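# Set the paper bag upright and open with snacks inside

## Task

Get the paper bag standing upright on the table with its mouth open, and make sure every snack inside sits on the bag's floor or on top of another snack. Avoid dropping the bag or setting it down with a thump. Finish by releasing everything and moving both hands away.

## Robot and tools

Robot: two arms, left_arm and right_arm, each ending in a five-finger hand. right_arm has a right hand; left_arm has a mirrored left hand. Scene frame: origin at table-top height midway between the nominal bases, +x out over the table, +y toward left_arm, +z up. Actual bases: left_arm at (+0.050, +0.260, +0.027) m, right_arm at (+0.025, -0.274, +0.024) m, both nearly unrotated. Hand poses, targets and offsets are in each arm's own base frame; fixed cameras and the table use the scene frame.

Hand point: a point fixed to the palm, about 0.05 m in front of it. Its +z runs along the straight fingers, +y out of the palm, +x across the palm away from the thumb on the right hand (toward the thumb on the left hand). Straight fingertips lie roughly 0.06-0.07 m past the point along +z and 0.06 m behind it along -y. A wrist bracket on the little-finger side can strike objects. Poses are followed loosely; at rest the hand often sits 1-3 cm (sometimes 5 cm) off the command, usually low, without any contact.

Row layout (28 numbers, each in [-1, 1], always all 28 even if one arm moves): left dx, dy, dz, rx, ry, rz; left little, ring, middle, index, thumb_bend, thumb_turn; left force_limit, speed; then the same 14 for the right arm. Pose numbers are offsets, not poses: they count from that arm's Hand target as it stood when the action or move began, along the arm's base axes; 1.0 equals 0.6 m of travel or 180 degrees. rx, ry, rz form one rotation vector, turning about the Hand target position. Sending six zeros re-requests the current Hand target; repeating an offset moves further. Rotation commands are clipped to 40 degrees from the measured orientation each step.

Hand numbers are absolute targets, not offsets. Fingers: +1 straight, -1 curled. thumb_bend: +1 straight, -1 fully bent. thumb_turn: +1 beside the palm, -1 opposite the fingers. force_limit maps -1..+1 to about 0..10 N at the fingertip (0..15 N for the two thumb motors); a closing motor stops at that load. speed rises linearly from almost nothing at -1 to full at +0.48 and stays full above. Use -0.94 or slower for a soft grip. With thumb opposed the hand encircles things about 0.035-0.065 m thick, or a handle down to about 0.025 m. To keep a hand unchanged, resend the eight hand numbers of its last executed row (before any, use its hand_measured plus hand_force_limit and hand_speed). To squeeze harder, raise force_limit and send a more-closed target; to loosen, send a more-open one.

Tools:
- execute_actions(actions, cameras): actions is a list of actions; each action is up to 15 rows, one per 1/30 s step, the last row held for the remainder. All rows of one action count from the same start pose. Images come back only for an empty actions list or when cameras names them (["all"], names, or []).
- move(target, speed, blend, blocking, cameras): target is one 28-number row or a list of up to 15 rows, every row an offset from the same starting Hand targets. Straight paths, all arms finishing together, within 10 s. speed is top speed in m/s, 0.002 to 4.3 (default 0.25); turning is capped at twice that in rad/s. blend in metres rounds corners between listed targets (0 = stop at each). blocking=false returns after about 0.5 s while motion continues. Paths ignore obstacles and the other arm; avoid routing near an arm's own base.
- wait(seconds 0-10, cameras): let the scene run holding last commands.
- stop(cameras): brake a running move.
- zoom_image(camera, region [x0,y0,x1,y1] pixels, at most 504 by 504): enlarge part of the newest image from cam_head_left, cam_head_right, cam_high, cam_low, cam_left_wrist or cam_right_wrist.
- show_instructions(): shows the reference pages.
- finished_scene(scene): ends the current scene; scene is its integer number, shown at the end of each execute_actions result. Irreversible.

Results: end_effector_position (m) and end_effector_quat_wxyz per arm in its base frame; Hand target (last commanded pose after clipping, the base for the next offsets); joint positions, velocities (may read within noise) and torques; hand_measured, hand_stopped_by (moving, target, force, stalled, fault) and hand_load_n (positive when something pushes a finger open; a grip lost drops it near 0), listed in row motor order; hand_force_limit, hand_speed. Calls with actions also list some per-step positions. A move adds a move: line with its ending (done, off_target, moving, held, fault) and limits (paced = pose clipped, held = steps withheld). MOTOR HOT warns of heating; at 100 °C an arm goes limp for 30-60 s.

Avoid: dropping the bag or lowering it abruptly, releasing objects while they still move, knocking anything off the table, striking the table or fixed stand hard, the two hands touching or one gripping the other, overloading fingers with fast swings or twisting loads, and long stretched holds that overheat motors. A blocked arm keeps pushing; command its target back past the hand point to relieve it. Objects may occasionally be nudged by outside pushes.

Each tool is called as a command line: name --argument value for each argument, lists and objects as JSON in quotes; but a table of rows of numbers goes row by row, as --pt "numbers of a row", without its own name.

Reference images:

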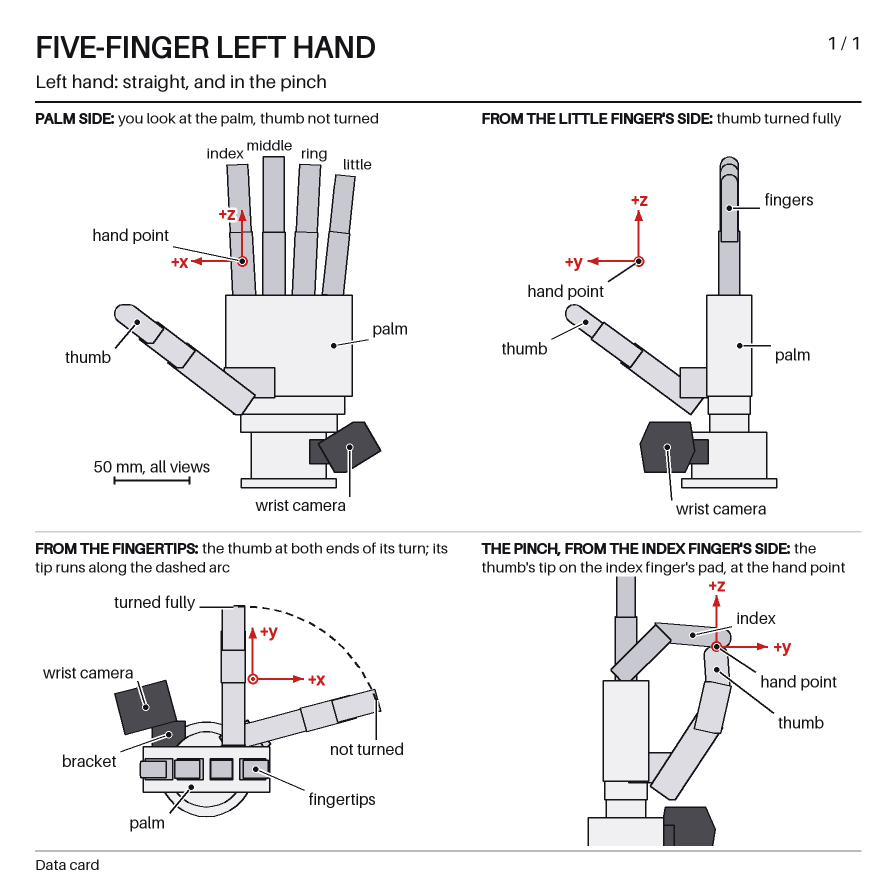

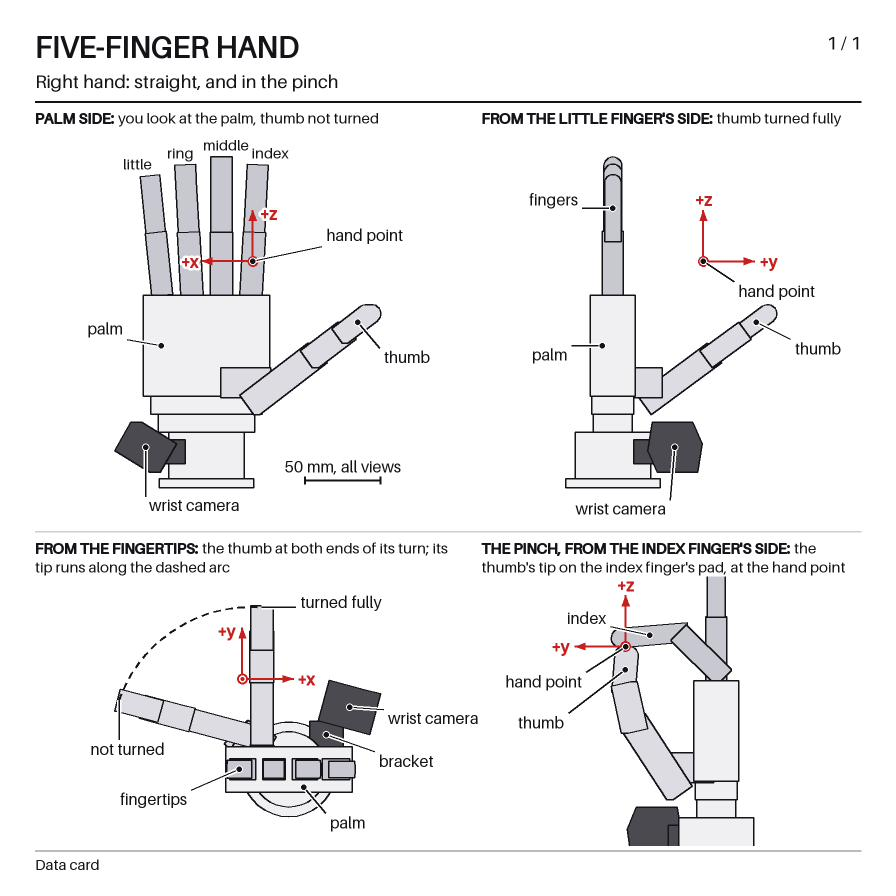

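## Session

execute_actions --actions '[]'

zoom_image --camera "cam_high" --region '[200, 60, 500, 340]'

Scene clock: 0.00 s.
left_arm: end_effector_position=(+0.6169, -0.0311, +0.2703) hand_measured=(+1.000, +1.000, +1.000, +1.000, +1.000, +1.000) hand_load_n=(+0.0, +0.0, +0.0, +0.0, -0.5, +0.0) hand_stopped_by=(target, target, target, target, target, target) hand_force_limit=0.00 hand_speed=-0.80 end_effector_quat_wxyz=(+0.305, +0.005, +0.736, +0.605) | right_arm: end_effector_position=(+0.5701, -0.0860, +0.2205) hand_measured=(+1.000, +1.000, +1.000, +1.000, +1.000, +1.000) hand_load_n=(+0.0, +0.0, +0.0, +0.0, +0.0, +0.0) hand_stopped_by=(target, target, target, target, target, target) hand_force_limit=0.00 hand_speed=-0.80 end_effector_quat_wxyz=(+0.206, -0.645, +0.736, +0.011)
Joint positions: left_arm=[-0.381 1.936 1.492 -0.293 -1.447 1.949] | right_arm=[-0.306 1.874 1.885 -1.377 -0.364 -0.136]
Joint velocities: within noise
Joint torques (N m): no reading
Heat: left arm: hottest waist 27 °C; right arm: hottest waist 28 °C.
Hand target: left_arm +0.6213, -0.0332, +0.2823; +0.316, -0.008, +0.734, +0.601 | right_arm +0.5792, -0.0874, +0.2446; +0.223, -0.645, +0.730, -0.013
camera_calibration:
cam_left_wrist: T_world_to_cam=[[0.156175, -0.176726, -0.971791, 0.158431], [-0.987256, -0.0583858, -0.148042, 0.651823], [-0.0305758, 0.982527, -0.183592, 0.216753], [0, 0, 0, 1]] pos_world=[0.625401, -0.146909, 0.290253]
cam_right_wrist: T_world_to_cam=[[-0.953919, -0.0833318, -0.288261, 0.598274], [-0.268186, 0.667671, 0.694472, 0.05764], [0.134592, 0.739778, -0.659252, 0.247988], [0, 0, 0, 1]] pos_world=[0.552786, -0.172085, 0.295916]

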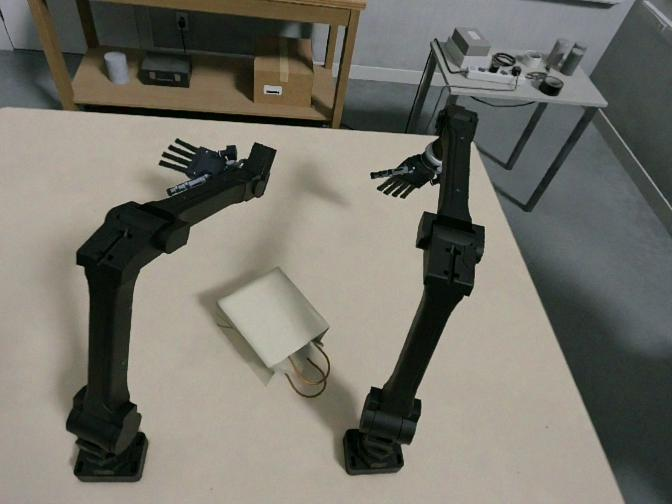

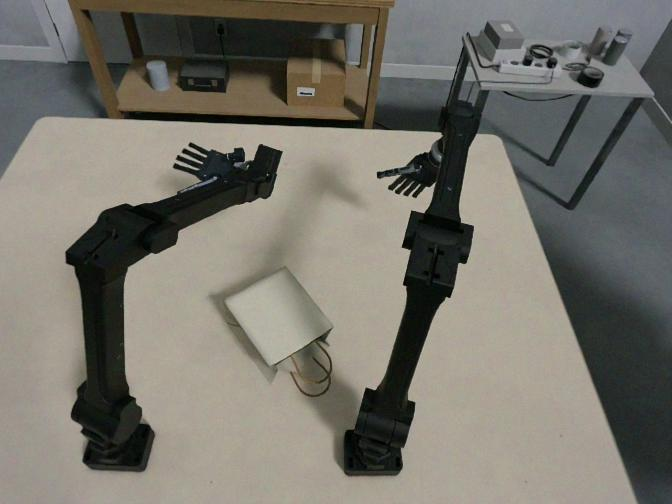

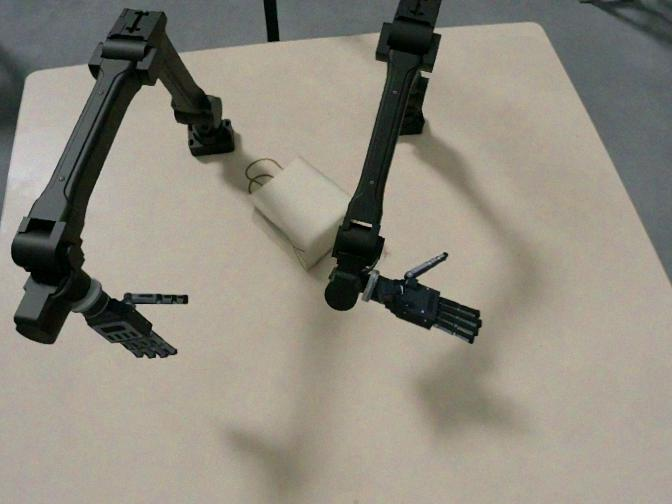

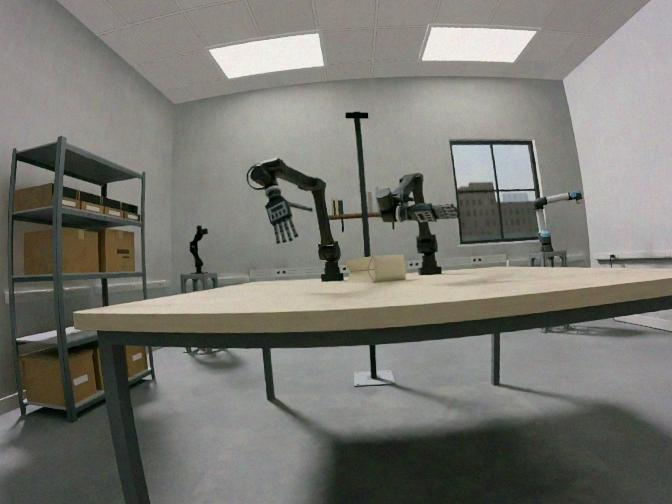

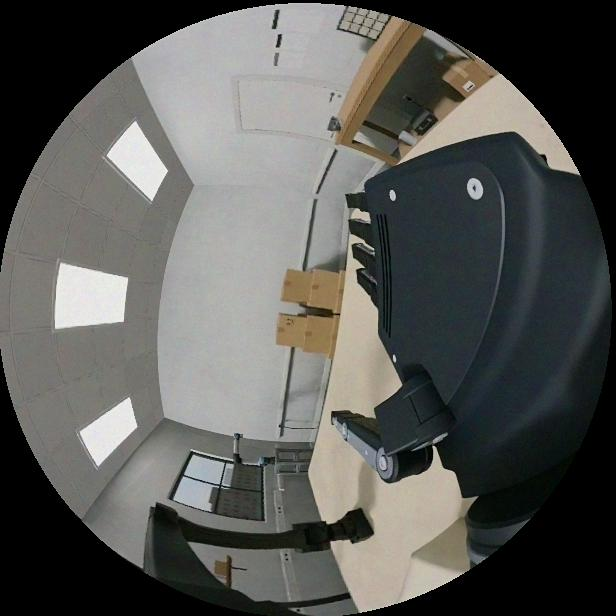

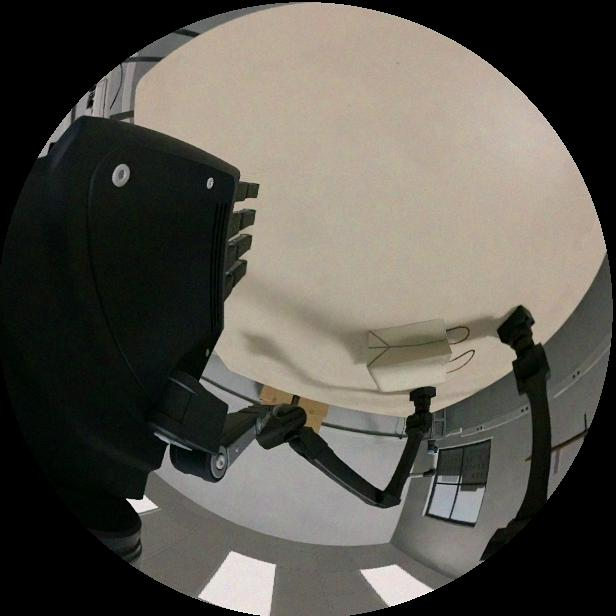

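Scaled by 1.680 from the camera's 672x504 image, which has a finer 960x720 frame.

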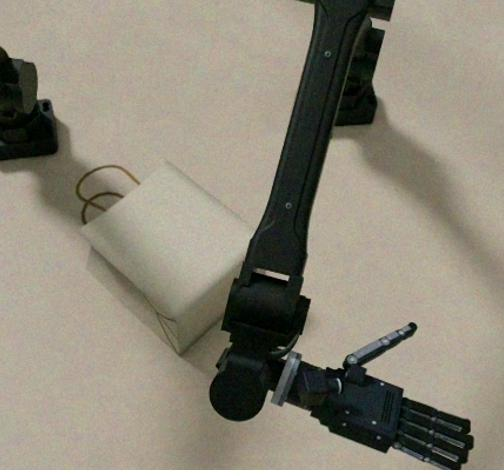

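zoom_image --camera "cam_head_left" --region '[200, 250, 360, 410]'

zoom_image --camera "cam_head_right" --region '[200, 250, 360, 410]'

zoom_image --camera "cam_high" --region '[230, 130, 380, 280]'

zoom_image --camera "cam_low" --region '[320, 220, 430, 300]'

zoom_image --camera "cam_right_wrist" --region '[330, 280, 530, 420]'

Scaled by 3.150 from the camera's 672x504 image, which has a finer 960x720 frame.

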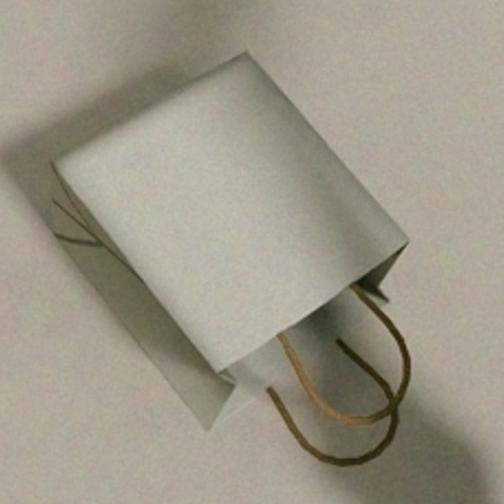

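Scaled by 3.150 from the camera's 672x504 image, which has a finer 960x720 frame.

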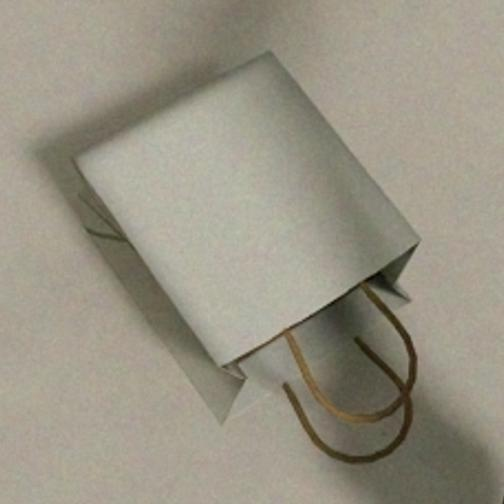

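Scaled by 3.360 from the camera's 672x504 image, which has a finer 960x720 frame.

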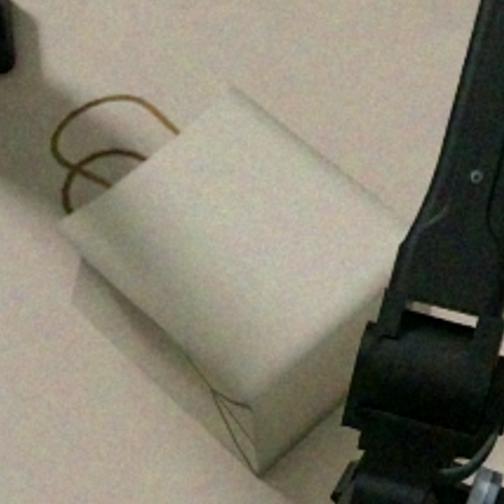

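Scaled by 4.582 from the camera's 672x504 image, which has a finer 960x720 frame.

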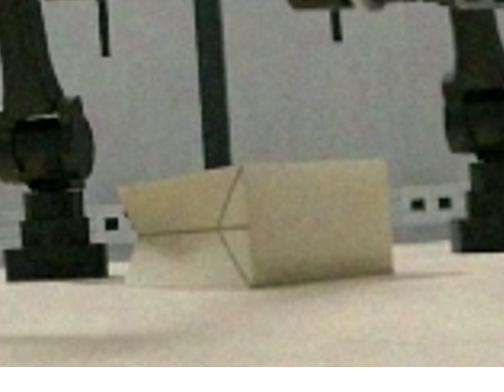

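Scaled by 2.520 from the camera's 616x616 image, which has a finer 880x880 frame.

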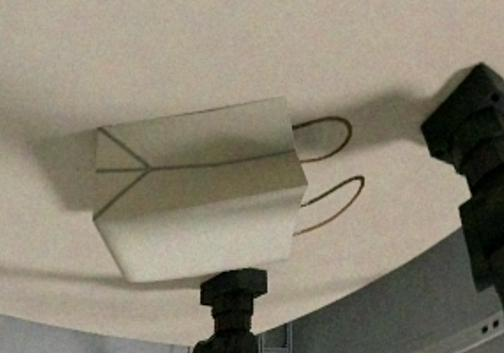

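move --target '[-0.4355,0.222,0,-0.484,-0.2285,0.458,-1,-1,1,1,1,-1,0,0,-0.23,0.484,0.026,-0.0384,0.1424,-0.2517,1,1,1,1,1,1,0,-0.8]' --speed 0.3 --cameras '["cam_head_left","cam_head_right","cam_high","cam_low","cam_right_wrist"]'

zoom_image --camera "cam_head_left" --region '[190, 180, 360, 400]'

zoom_image --camera "cam_high" --region '[230, 100, 400, 280]'

Scene clock: 8.17 s.
left_arm: end_effector_position=(+0.3597, +0.0988, +0.2780) hand_measured=(-1.000, -1.000, +1.000, +1.000, +1.000, -1.000) hand_load_n=(+0.0, +0.0, +0.0, +0.0, +0.0, +0.0) hand_stopped_by=(target, target, target, target, target, target) hand_force_limit=0.00 hand_speed=0.00 end_effector_quat_wxyz=(+0.013, +0.795, -0.607, -0.009) | right_arm: end_effector_position=(+0.4403, +0.2029, +0.2392) hand_measured=(+1.000, +1.000, +1.000, +1.000, +1.000, +1.000) hand_load_n=(+0.0, +0.0, +0.0, +0.0, +0.0, +0.0) hand_stopped_by=(target, target, target, target, target, target) hand_force_limit=0.00 hand_speed=-0.80 end_effector_quat_wxyz=(-0.020, -0.323, +0.946, +0.000)
Joint positions: left_arm=[0.34 1.498 1.579 -1.684 0 0.073] | right_arm=[0.294 1.603 1.604 -1.613 0.001 1.208]
Joint torques (N m): left_arm=[0.26 -16.15 7.02 0.61 0.28 -0.1] | right_arm=[0.21 -15.33 9.33 -0.53 0.08 0.14]
Heat: left arm: hottest waist 27 °C; right arm: hottest waist 28 °C.
Hand target: left_arm +0.3600, +0.1000, +0.2823; +0.000, +0.799, -0.602, +0.000 | right_arm +0.4412, +0.2030, +0.2602; +0.000, -0.316, +0.949, +0.000
Off the commanded pose: left_arm 0.004 m, 2 deg | right_arm 0.021 m, 2 deg.
move: off_target (right_arm)
camera_calibration:
cam_right_wrist: T_world_to_cam=[[-0.787295, 0.613864, 0.0577665, 0.206393], [0.556699, 0.667438, 0.494583, -0.498359], [0.265051, 0.421541, -0.867209, 0.120912], [0, 0, 0, 1]] pos_world=[0.40788, 0.154957, 0.339412]
Images, in order (width x height): cam_head_left 672x504, cam_head_right 672x504, cam_high 672x504, cam_low 672x504, cam_right_wrist 616x616.

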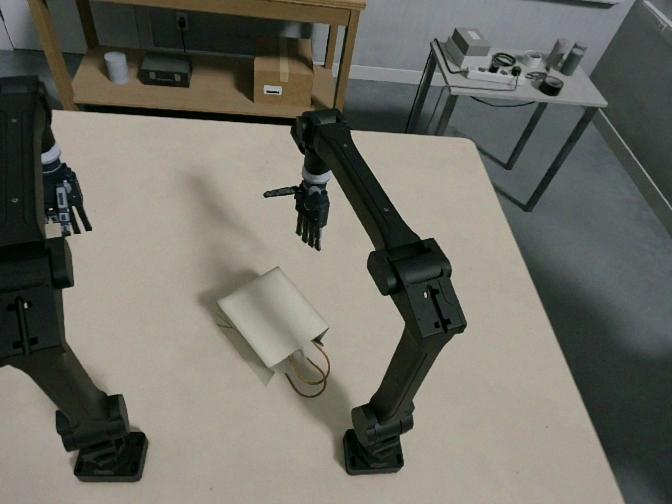

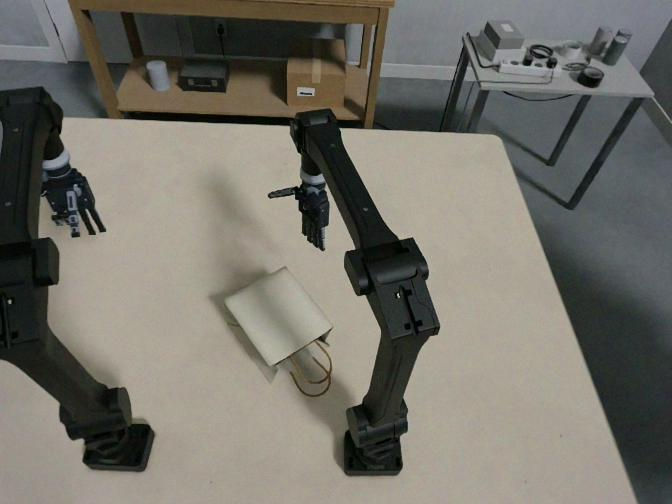

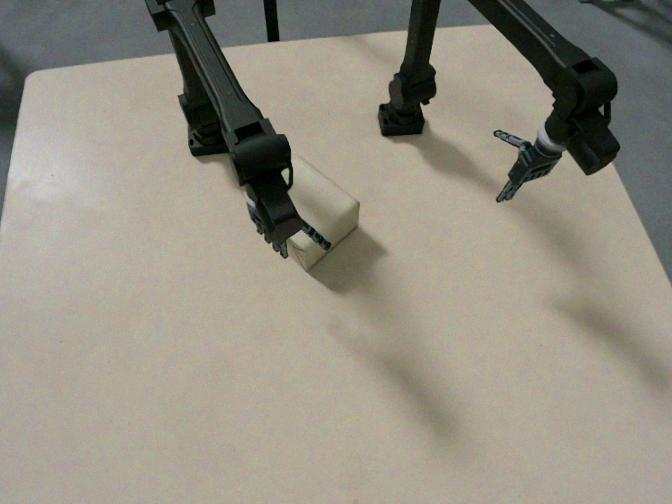

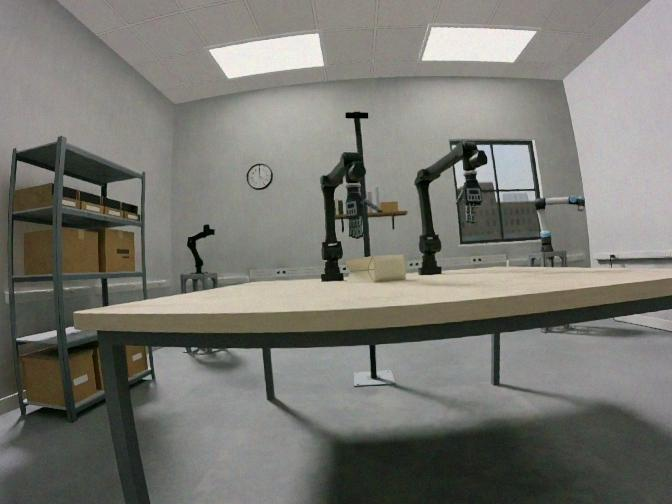

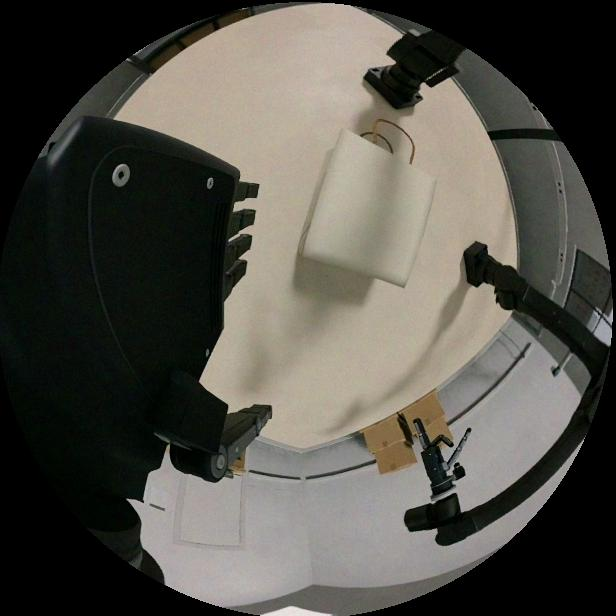

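Scaled by 2.291 from the camera's 672x504 image, which has a finer 960x720 frame.

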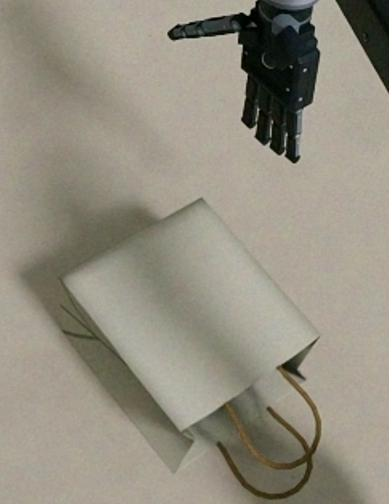

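Scaled by 2.800 from the camera's 672x504 image, which has a finer 960x720 frame.

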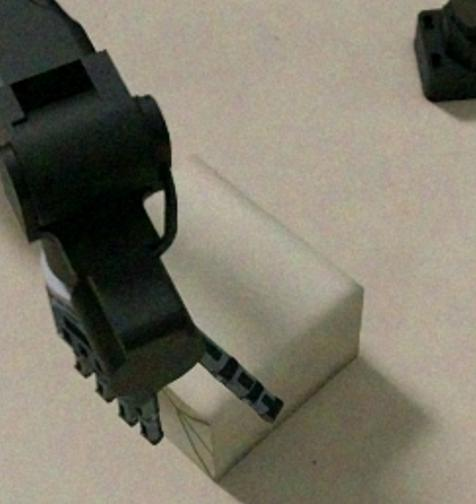

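move --target '[0,0,0,0,0,0,-1,-1,1,1,1,-1,0,0,0,0,-0.3,0,0,0,1,1,1,1,1,1,0,-0.8]' --speed 0.15 --cameras '["cam_head_left","cam_high","cam_low","cam_right_wrist"]'

Scene clock: 11.57 s.
left_arm: end_effector_position=(+0.3597, +0.0988, +0.2780) hand_measured=(-1.000, -1.000, +1.000, +1.000, +1.000, -1.000) hand_load_n=(+0.0, +0.0, +0.0, +0.0, +0.0, +0.0) hand_stopped_by=(target, target, target, target, target, target) hand_force_limit=0.00 hand_speed=0.00 end_effector_quat_wxyz=(+0.013, +0.795, -0.607, -0.009) | right_arm: end_effector_position=(+0.4308, +0.1997, +0.0738) hand_measured=(+1.000, +1.000, +1.000, +1.000, +1.000, +1.000) hand_load_n=(+0.0, +0.0, +0.0, +0.0, +0.0, +0.0) hand_stopped_by=(target, target, target, target, target, target) hand_force_limit=0.00 hand_speed=-0.80 end_effector_quat_wxyz=(-0.017, -0.323, +0.946, -0.001)
Joint positions: left_arm=[0.34 1.498 1.579 -1.684 0 0.073] | right_arm=[0.294 1.664 1.235 -1.176 0.002 1.208]
Joint torques (N m): left_arm=[0.26 -16.09 7.04 0.58 0.28 -0.1] | right_arm=[0.79 -13.04 7.88 0.28 0.04 0.14]
Heat: left arm: hottest waist 27 °C; right arm: hottest waist 28 °C.
Hand target: left_arm +0.3600, +0.1000, +0.2823; +0.000, +0.799, -0.602, +0.000 | right_arm +0.4412, +0.2030, +0.0802; +0.000, -0.316, +0.949, +0.000
Off the commanded pose: left_arm 0.004 m, 2 deg | right_arm 0.013 m, 2 deg.
move: off_target (right_arm)
camera_calibration:
cam_right_wrist: T_world_to_cam=[[-0.787669, 0.61382, 0.0529364, 0.210883], [0.553518, 0.667314, 0.498306, -0.407999], [0.270545, 0.421802, -0.865383, -0.0211905], [0, 0, 0, 1]] pos_world=[0.397674, 0.151757, 0.173807]
Images, in order (width x height): cam_head_left 672x504, cam_high 672x504, cam_low 672x504, cam_right_wrist 616x616.

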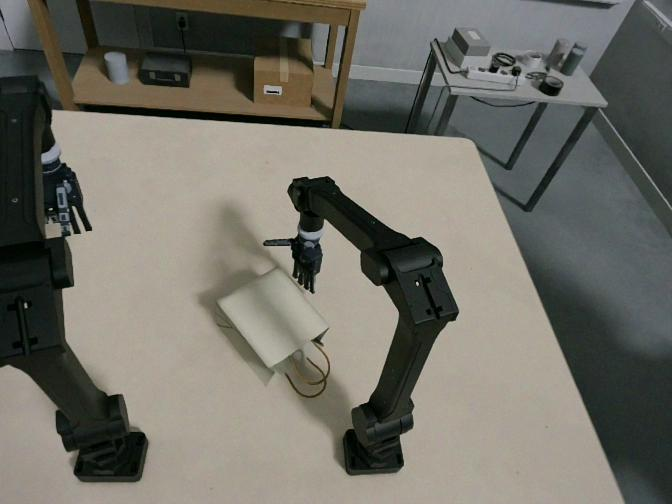

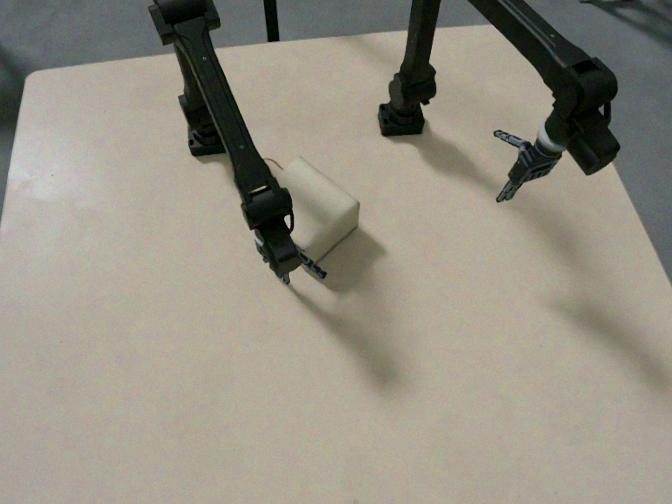

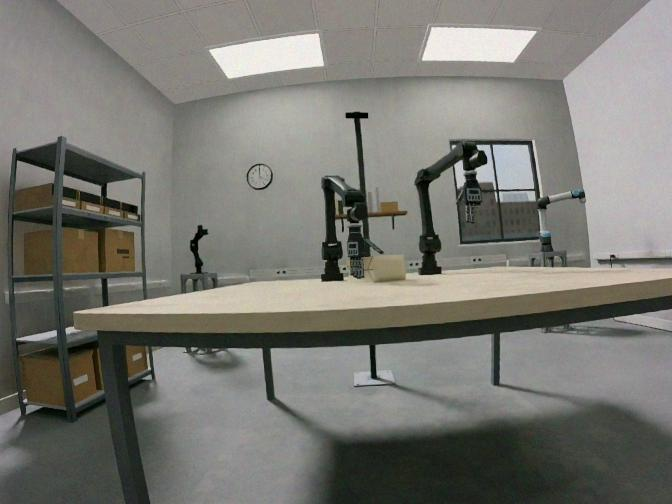

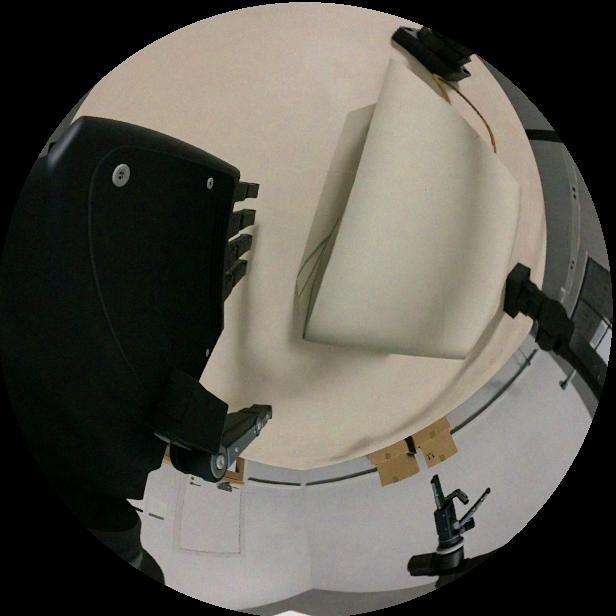

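move --pt "0 0 0 0 0 0 -1 -1 1 1 1 -1 0 0 -0.0643 0.0572 0 0 0 0.028 1 1 1 1 1 1 0 -0.8" --pt "0 0 0 0 0 0 -1 -1 1 1 1 -1 0 0 -0.1153 0.1367 0 0 0 0.139 1 1 1 1 1 1 0 -0.8" --speed '[0.1,0.07]' --blend '[0.01,0]' --cameras '["cam_head_left","cam_right_wrist"]'

Scene clock: 16.03 s.
left_arm: end_effector_position=(+0.3597, +0.0988, +0.2780) hand_measured=(-1.000, -1.000, +1.000, +1.000, +1.000, -1.000) hand_load_n=(+0.0, +0.0, +0.0, +0.0, +0.0, +0.0) hand_stopped_by=(target, target, target, target, target, target) hand_force_limit=0.00 hand_speed=0.00 end_effector_quat_wxyz=(+0.013, +0.795, -0.607, -0.009) | right_arm: end_effector_position=(+0.3544, +0.2676, +0.0642) hand_measured=(+1.000, +1.000, +1.000, +1.000, +1.000, +1.000) hand_load_n=(+0.0, +0.0, +0.5, +0.0, +0.0, +0.0) hand_stopped_by=(target, target, target, target, target, target) hand_force_limit=0.00 hand_speed=-0.80 end_effector_quat_wxyz=(-0.029, -0.501, +0.865, +0.000)
Joint positions: left_arm=[0.34 1.498 1.579 -1.684 0 0.073] | right_arm=[0.496 1.647 1.183 -1.164 0.002 1.017]
Joint torques (N m): left_arm=[0.26 -16.09 7.04 0.58 0.28 -0.1] | right_arm=[0.26 -12.1 10.77 0.02 -0.05 -0.08]
Heat: left arm: hottest waist 27 °C; right arm: hottest waist 28 °C.
Hand target: left_arm +0.3600, +0.1000, +0.2823; +0.000, +0.799, -0.602, +0.000 | right_arm +0.3720, +0.2850, +0.0802; +0.000, -0.514, +0.858, +0.000
Off the commanded pose: left_arm 0.004 m, 2 deg | right_arm 0.029 m, 4 deg.
move: off_target (right_arm)
camera_calibration:
cam_right_wrist: T_world_to_cam=[[-0.961014, 0.266211, 0.0747295, 0.262643], [0.268115, 0.831127, 0.487178, -0.348254], [0.0675824, 0.48822, -0.8701, 0.0170091], [0, 0, 0, 1]] pos_world=[0.344626, 0.211221, 0.164834]
Images, in order (width x height): cam_head_left 672x504, cam_right_wrist 616x616.

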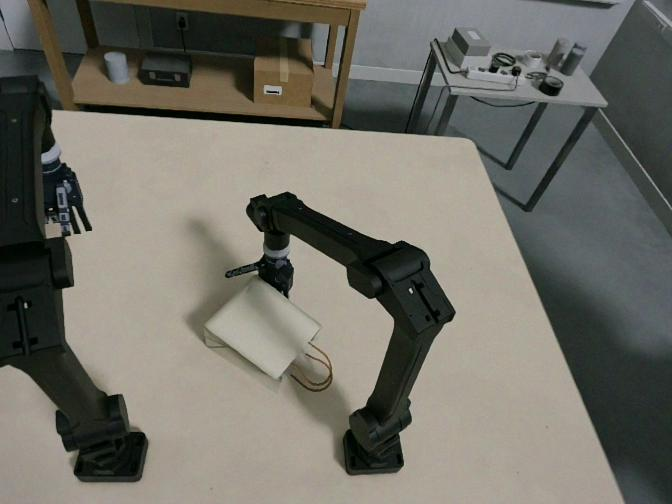

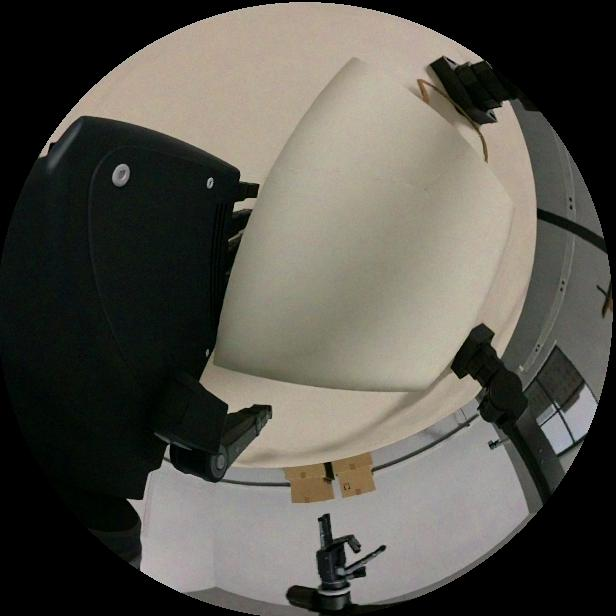

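move --pt "0 0 0 0 0 0 -1 -1 1 1 1 -1 0 0 -0.035 0.065 0 0 0 0.094 1 1 1 1 1 1 0 -0.8" --pt "0 0 0 0 0 0 -1 -1 1 1 1 -1 0 0 -0.1033 0.1 0 0 0 0.178 1 1 1 1 1 1 0 -0.8" --speed 0.08 --blend '[0.01,0]' --cameras '["cam_head_left","cam_right_wrist"]'

Scene clock: 20.43 s.
left_arm: end_effector_position=(+0.3597, +0.0988, +0.2780) hand_measured=(-1.000, -1.000, +1.000, +1.000, +1.000, -1.000) hand_load_n=(+0.0, +0.0, +0.0, +0.0, +0.0, +0.0) hand_stopped_by=(target, target, target, target, target, target) hand_force_limit=0.00 hand_speed=0.00 end_effector_quat_wxyz=(+0.013, +0.795, -0.607, -0.009) | right_arm: end_effector_position=(+0.2993, +0.3285, +0.0637) hand_measured=(+1.000, +1.000, +1.000, +1.000, +1.000, +1.000) hand_load_n=(+0.0, +0.0, +0.0, +0.0, +0.0, +0.0) hand_stopped_by=(target, target, target, target, target, target) hand_force_limit=0.00 hand_speed=-0.80 end_effector_quat_wxyz=(+0.023, +0.721, -0.693, -0.001)
Joint positions: left_arm=[0.34 1.498 1.579 -1.684 0 0.073] | right_arm=[0.696 1.699 1.247 -1.164 0.002 0.657]
Joint torques (N m): left_arm=[0.32 -16.03 7.02 0.61 0.28 -0.1] | right_arm=[0.26 -13.27 10.78 -0.58 -0.06 -0.06]
Heat: left arm: hottest elbow 28 °C; right arm: hottest waist 28 °C.
Hand target: left_arm +0.3600, +0.1000, +0.2823; +0.000, +0.799, -0.602, +0.000 | right_arm +0.3100, +0.3450, +0.0802; +0.000, +0.731, -0.683, +0.000
Off the commanded pose: left_arm 0.004 m, 2 deg | right_arm 0.026 m, 3 deg.
move: off_target (right_arm)
camera_calibration:
cam_right_wrist: T_world_to_cam=[[-0.955277, -0.285891, 0.0755779, 0.373133], [-0.21036, 0.836611, 0.505796, -0.24363], [-0.207832, 0.467277, -0.859336, 0.0791497], [0, 0, 0, 1]] pos_world=[0.321645, 0.273514, 0.163043]
Images, in order (width x height): cam_head_left 672x504, cam_right_wrist 616x616.

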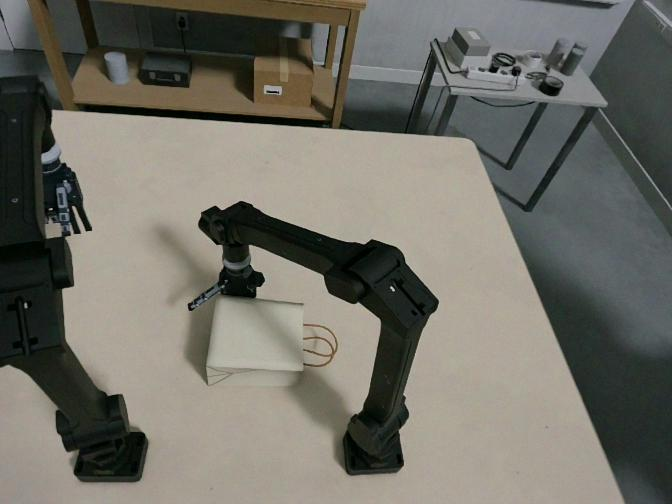

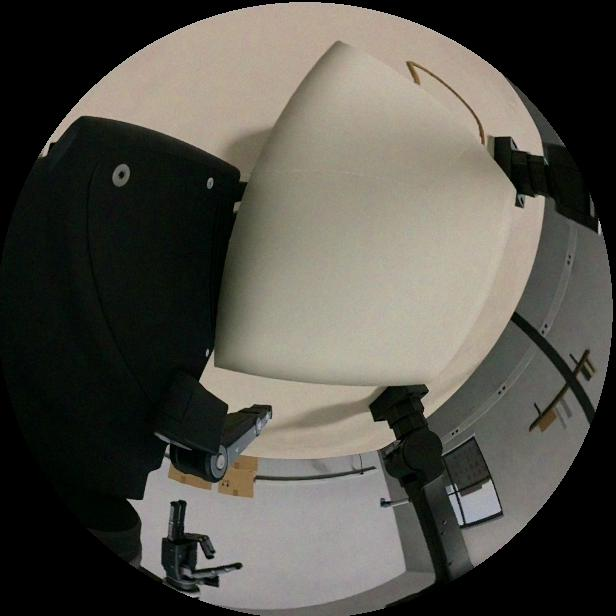

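zoom_image --camera "cam_head_left" --region '[180, 270, 360, 410]'

move --pt "0 0 0 0 0 0 -1 -1 1 1 1 -1 0 0 0.117 0 0.02 0 0 0 1 1 1 1 1 1 0 -0.8" --pt "0 0 0 0 0 0 -1 -1 1 1 1 -1 0 0 0.117 -0.02 0.25 0 0 -0.03 1 1 1 1 1 1 0 -0.8" --pt "0 0 0 0 0 0 -1 -1 1 1 1 -1 0 0 0.233 -0.908 0.3 0 0 -0.398 1 1 1 1 1 1 0 -0.8" --speed '[0.12,0.25,0.4]' --blend '[0.015,0.06,0]' --cameras '["cam_head_left","cam_head_right","cam_high","cam_low","cam_left_wrist"]'

Scaled by 2.800 from the camera's 672x504 image, which has a finer 960x720 frame.

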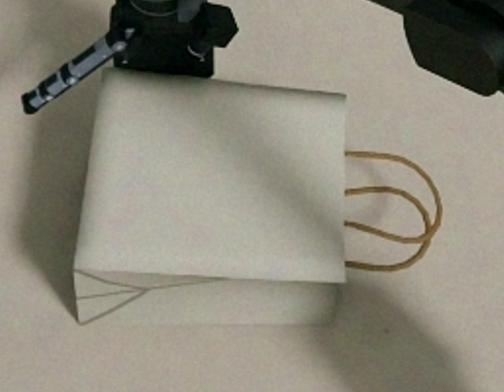

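Scene clock: 24.50 s.
left_arm: end_effector_position=(+0.3597, +0.0988, +0.2780) hand_measured=(-1.000, -1.000, +1.000, +1.000, +1.000, -1.000) hand_load_n=(+0.0, +0.0, +0.0, +0.0, +0.0, +0.0) hand_stopped_by=(target, target, target, target, target, target) hand_force_limit=0.00 hand_speed=0.00 end_effector_quat_wxyz=(+0.013, +0.795, -0.607, -0.009) | right_arm: end_effector_position=(+0.4348, -0.1957, +0.2373) hand_measured=(+1.000, +1.000, +1.000, +1.000, +1.000, +1.000) hand_load_n=(+0.0, +0.0, +0.0, +0.0, +0.0, +0.0) hand_stopped_by=(target, target, target, target, target, target) hand_force_limit=0.00 hand_speed=-0.80 end_effector_quat_wxyz=(-0.022, -0.195, +0.980, +0.017)
Joint positions: left_arm=[0.34 1.498 1.579 -1.684 0 0.073] | right_arm=[-0.547 1.696 1.712 -1.642 0.005 0.632]
Joint torques (N m): left_arm=[0.26 -16.09 7.04 0.58 0.28 -0.11] | right_arm=[-0.15 -14.27 12.64 -0.53 -0.1 0.16]
Heat: left arm: hottest elbow 28 °C; right arm: hottest waist 28 °C.
Hand target: left_arm +0.3600, +0.1000, +0.2823; +0.000, +0.799, -0.602, +0.000 | right_arm +0.4498, -0.1998, +0.2602; +0.000, -0.193, +0.981, +0.000
Off the commanded pose: left_arm 0.004 m, 2 deg | right_arm 0.028 m, 3 deg.
move: off_target (right_arm)
camera_calibration:
cam_left_wrist: T_world_to_cam=[[0.999295, 0.0277266, -0.0253048, -0.357625], [0.0366322, -0.867491, 0.496102, -0.0607923], [-0.00819643, -0.496679, -0.867895, 0.41102], [0, 0, 0, 1]] pos_world=[0.362969, 0.161324, 0.377832]
Images, in order (width x height): cam_head_left 672x504, cam_head_right 672x504, cam_high 672x504, cam_low 672x504, cam_left_wrist 616x616.

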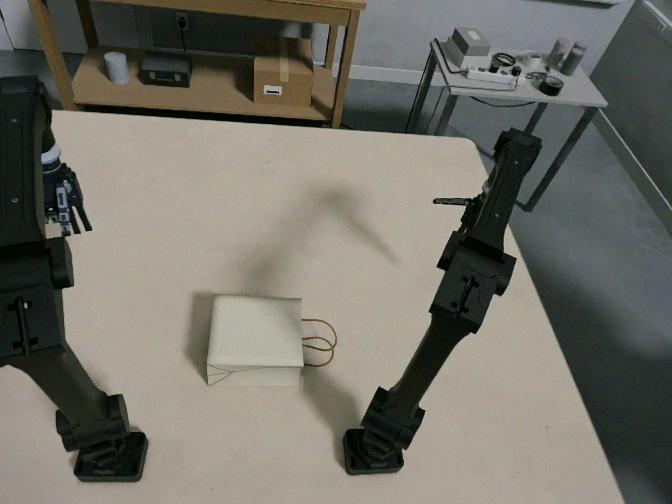

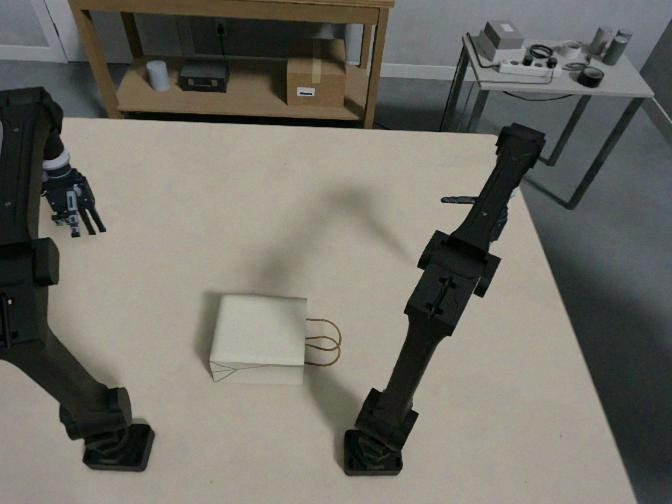

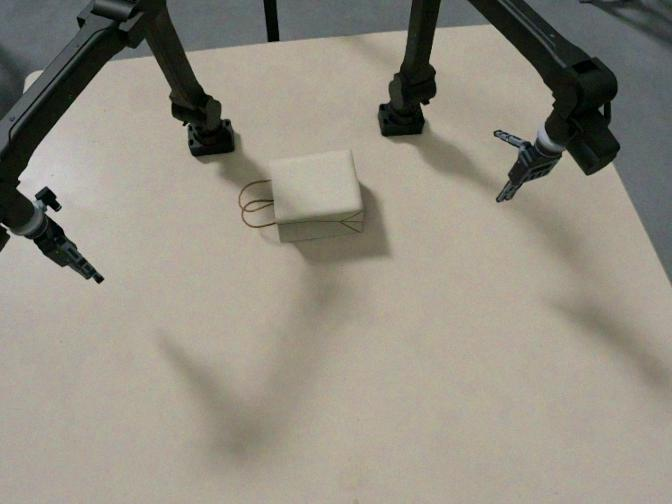

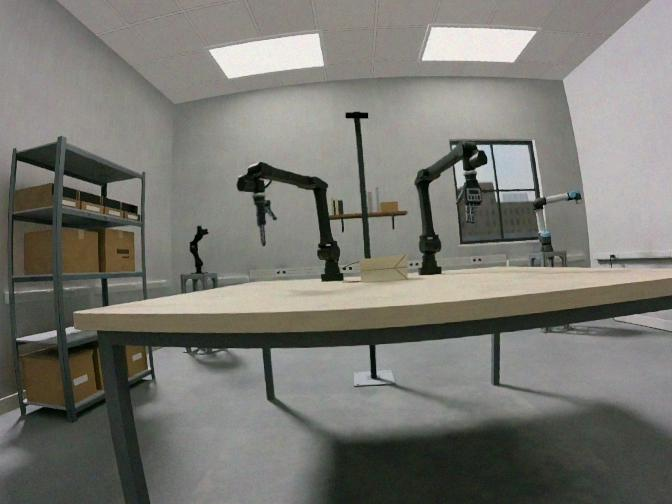

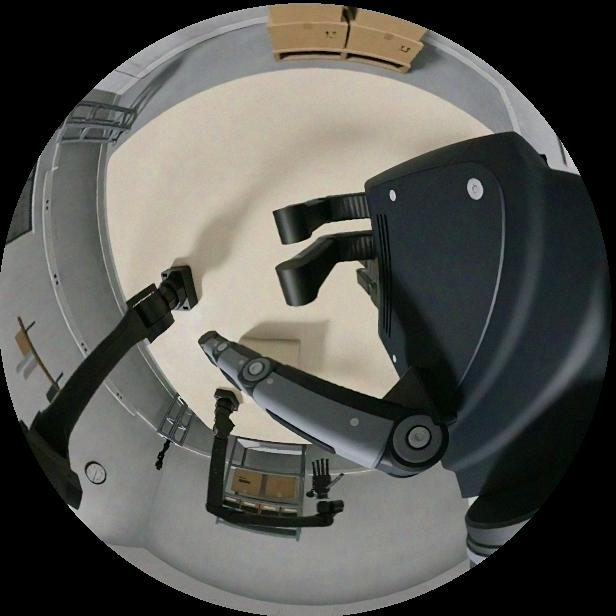

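zoom_image --camera "cam_head_left" --region '[180, 270, 360, 410]'

zoom_image --camera "cam_head_right" --region '[180, 270, 360, 410]'

Scaled by 2.800 from the camera's 672x504 image, which has a finer 960x720 frame.

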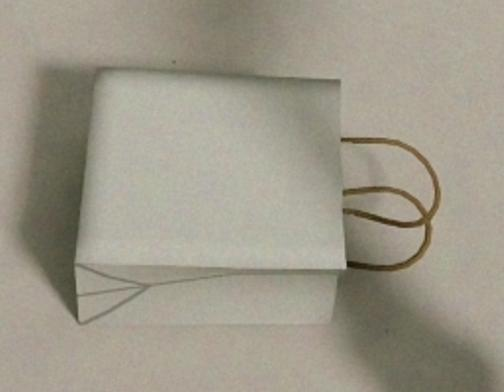

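Scaled by 2.800 from the camera's 672x504 image, which has a finer 960x720 frame.

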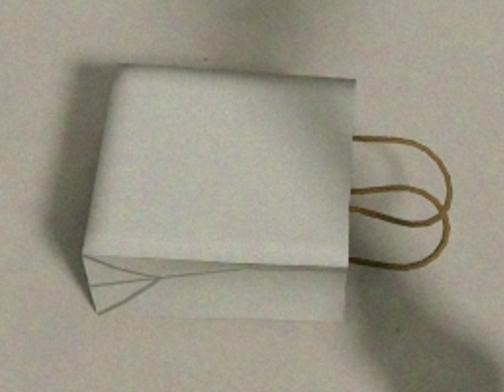

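move --target '[-0.1617,-0.7367,-0.07,0,0,-0.582,-1,-1,1,1,1,-1,0,0,0,0,0,0,0,0,1,1,1,1,1,1,0,-0.8]' --speed 0.35 --cameras '["cam_head_left","cam_left_wrist"]'

Scene clock: 28.80 s.
left_arm: end_effector_position=(+0.2492, -0.3261, +0.2289) hand_measured=(-1.000, -1.000, +1.000, +1.000, +1.000, -1.000) hand_load_n=(+0.0, +0.0, +0.0, +0.0, +0.0, +0.0) hand_stopped_by=(target, target, target, target, target, target) hand_force_limit=0.00 hand_speed=0.00 end_effector_quat_wxyz=(-0.015, -0.018, +1.000, +0.019) | right_arm: end_effector_position=(+0.4348, -0.1957, +0.2373) hand_measured=(+1.000, +1.000, +1.000, +1.000, +1.000, +1.000) hand_load_n=(+0.0, +0.0, +0.0, +0.0, +0.0, +0.0) hand_stopped_by=(target, target, target, target, target, target) hand_force_limit=0.00 hand_speed=-0.80 end_effector_quat_wxyz=(-0.022, -0.195, +0.980, +0.017)
Joint positions: left_arm=[-0.936 1.621 1.59 -1.589 0.003 0.599] | right_arm=[-0.547 1.696 1.712 -1.642 0.005 0.632]
Joint torques (N m): left_arm=[-0.67 -15.03 11.63 0.08 0.14 0.07] | right_arm=[0.5 -14.45 12.45 -0.72 -0.17 0.2]
Heat: left arm: hottest elbow 28 °C; right arm: hottest waist 28 °C.
Hand target: left_arm +0.2630, -0.3420, +0.2403; +0.000, -0.011, +1.000, +0.000 | right_arm +0.4498, -0.1998, +0.2602; +0.000, -0.193, +0.981, +0.000
Off the commanded pose: left_arm 0.024 m, 3 deg | right_arm 0.028 m, 3 deg.
move: off_target (left_arm, right_arm)
camera_calibration:
cam_left_wrist: T_world_to_cam=[[-0.202586, -0.978935, -0.0254052, -0.265424], [-0.838627, 0.160038, 0.520666, 0.146575], [-0.505632, 0.126785, -0.853383, 0.480445], [0, 0, 0, 1]] pos_world=[0.312079, -0.344203, 0.326944]
Images, in order (width x height): cam_head_left 672x504, cam_left_wrist 616x616.

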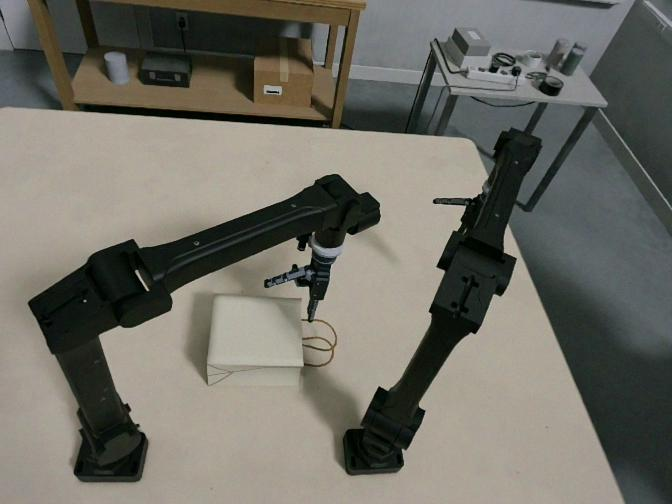

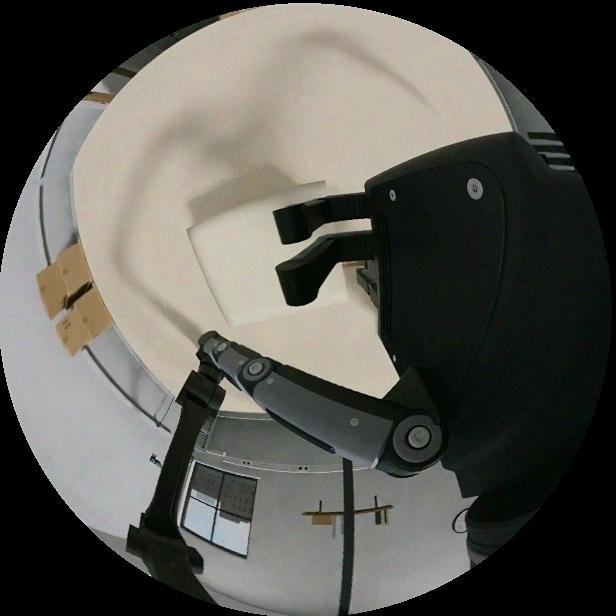

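zoom_image --camera "cam_left_wrist" --region '[170, 150, 390, 350]'

Scaled by 2.291 from the camera's 616x616 image, which has a finer 880x880 frame.

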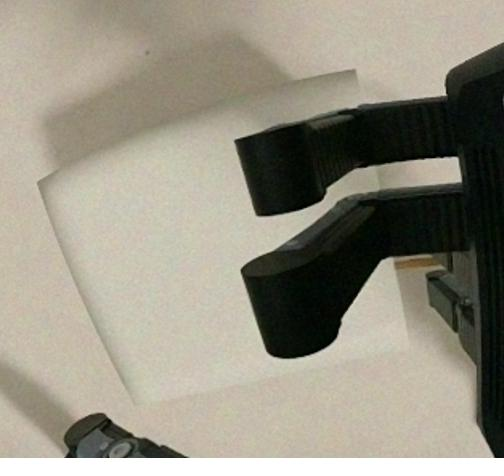

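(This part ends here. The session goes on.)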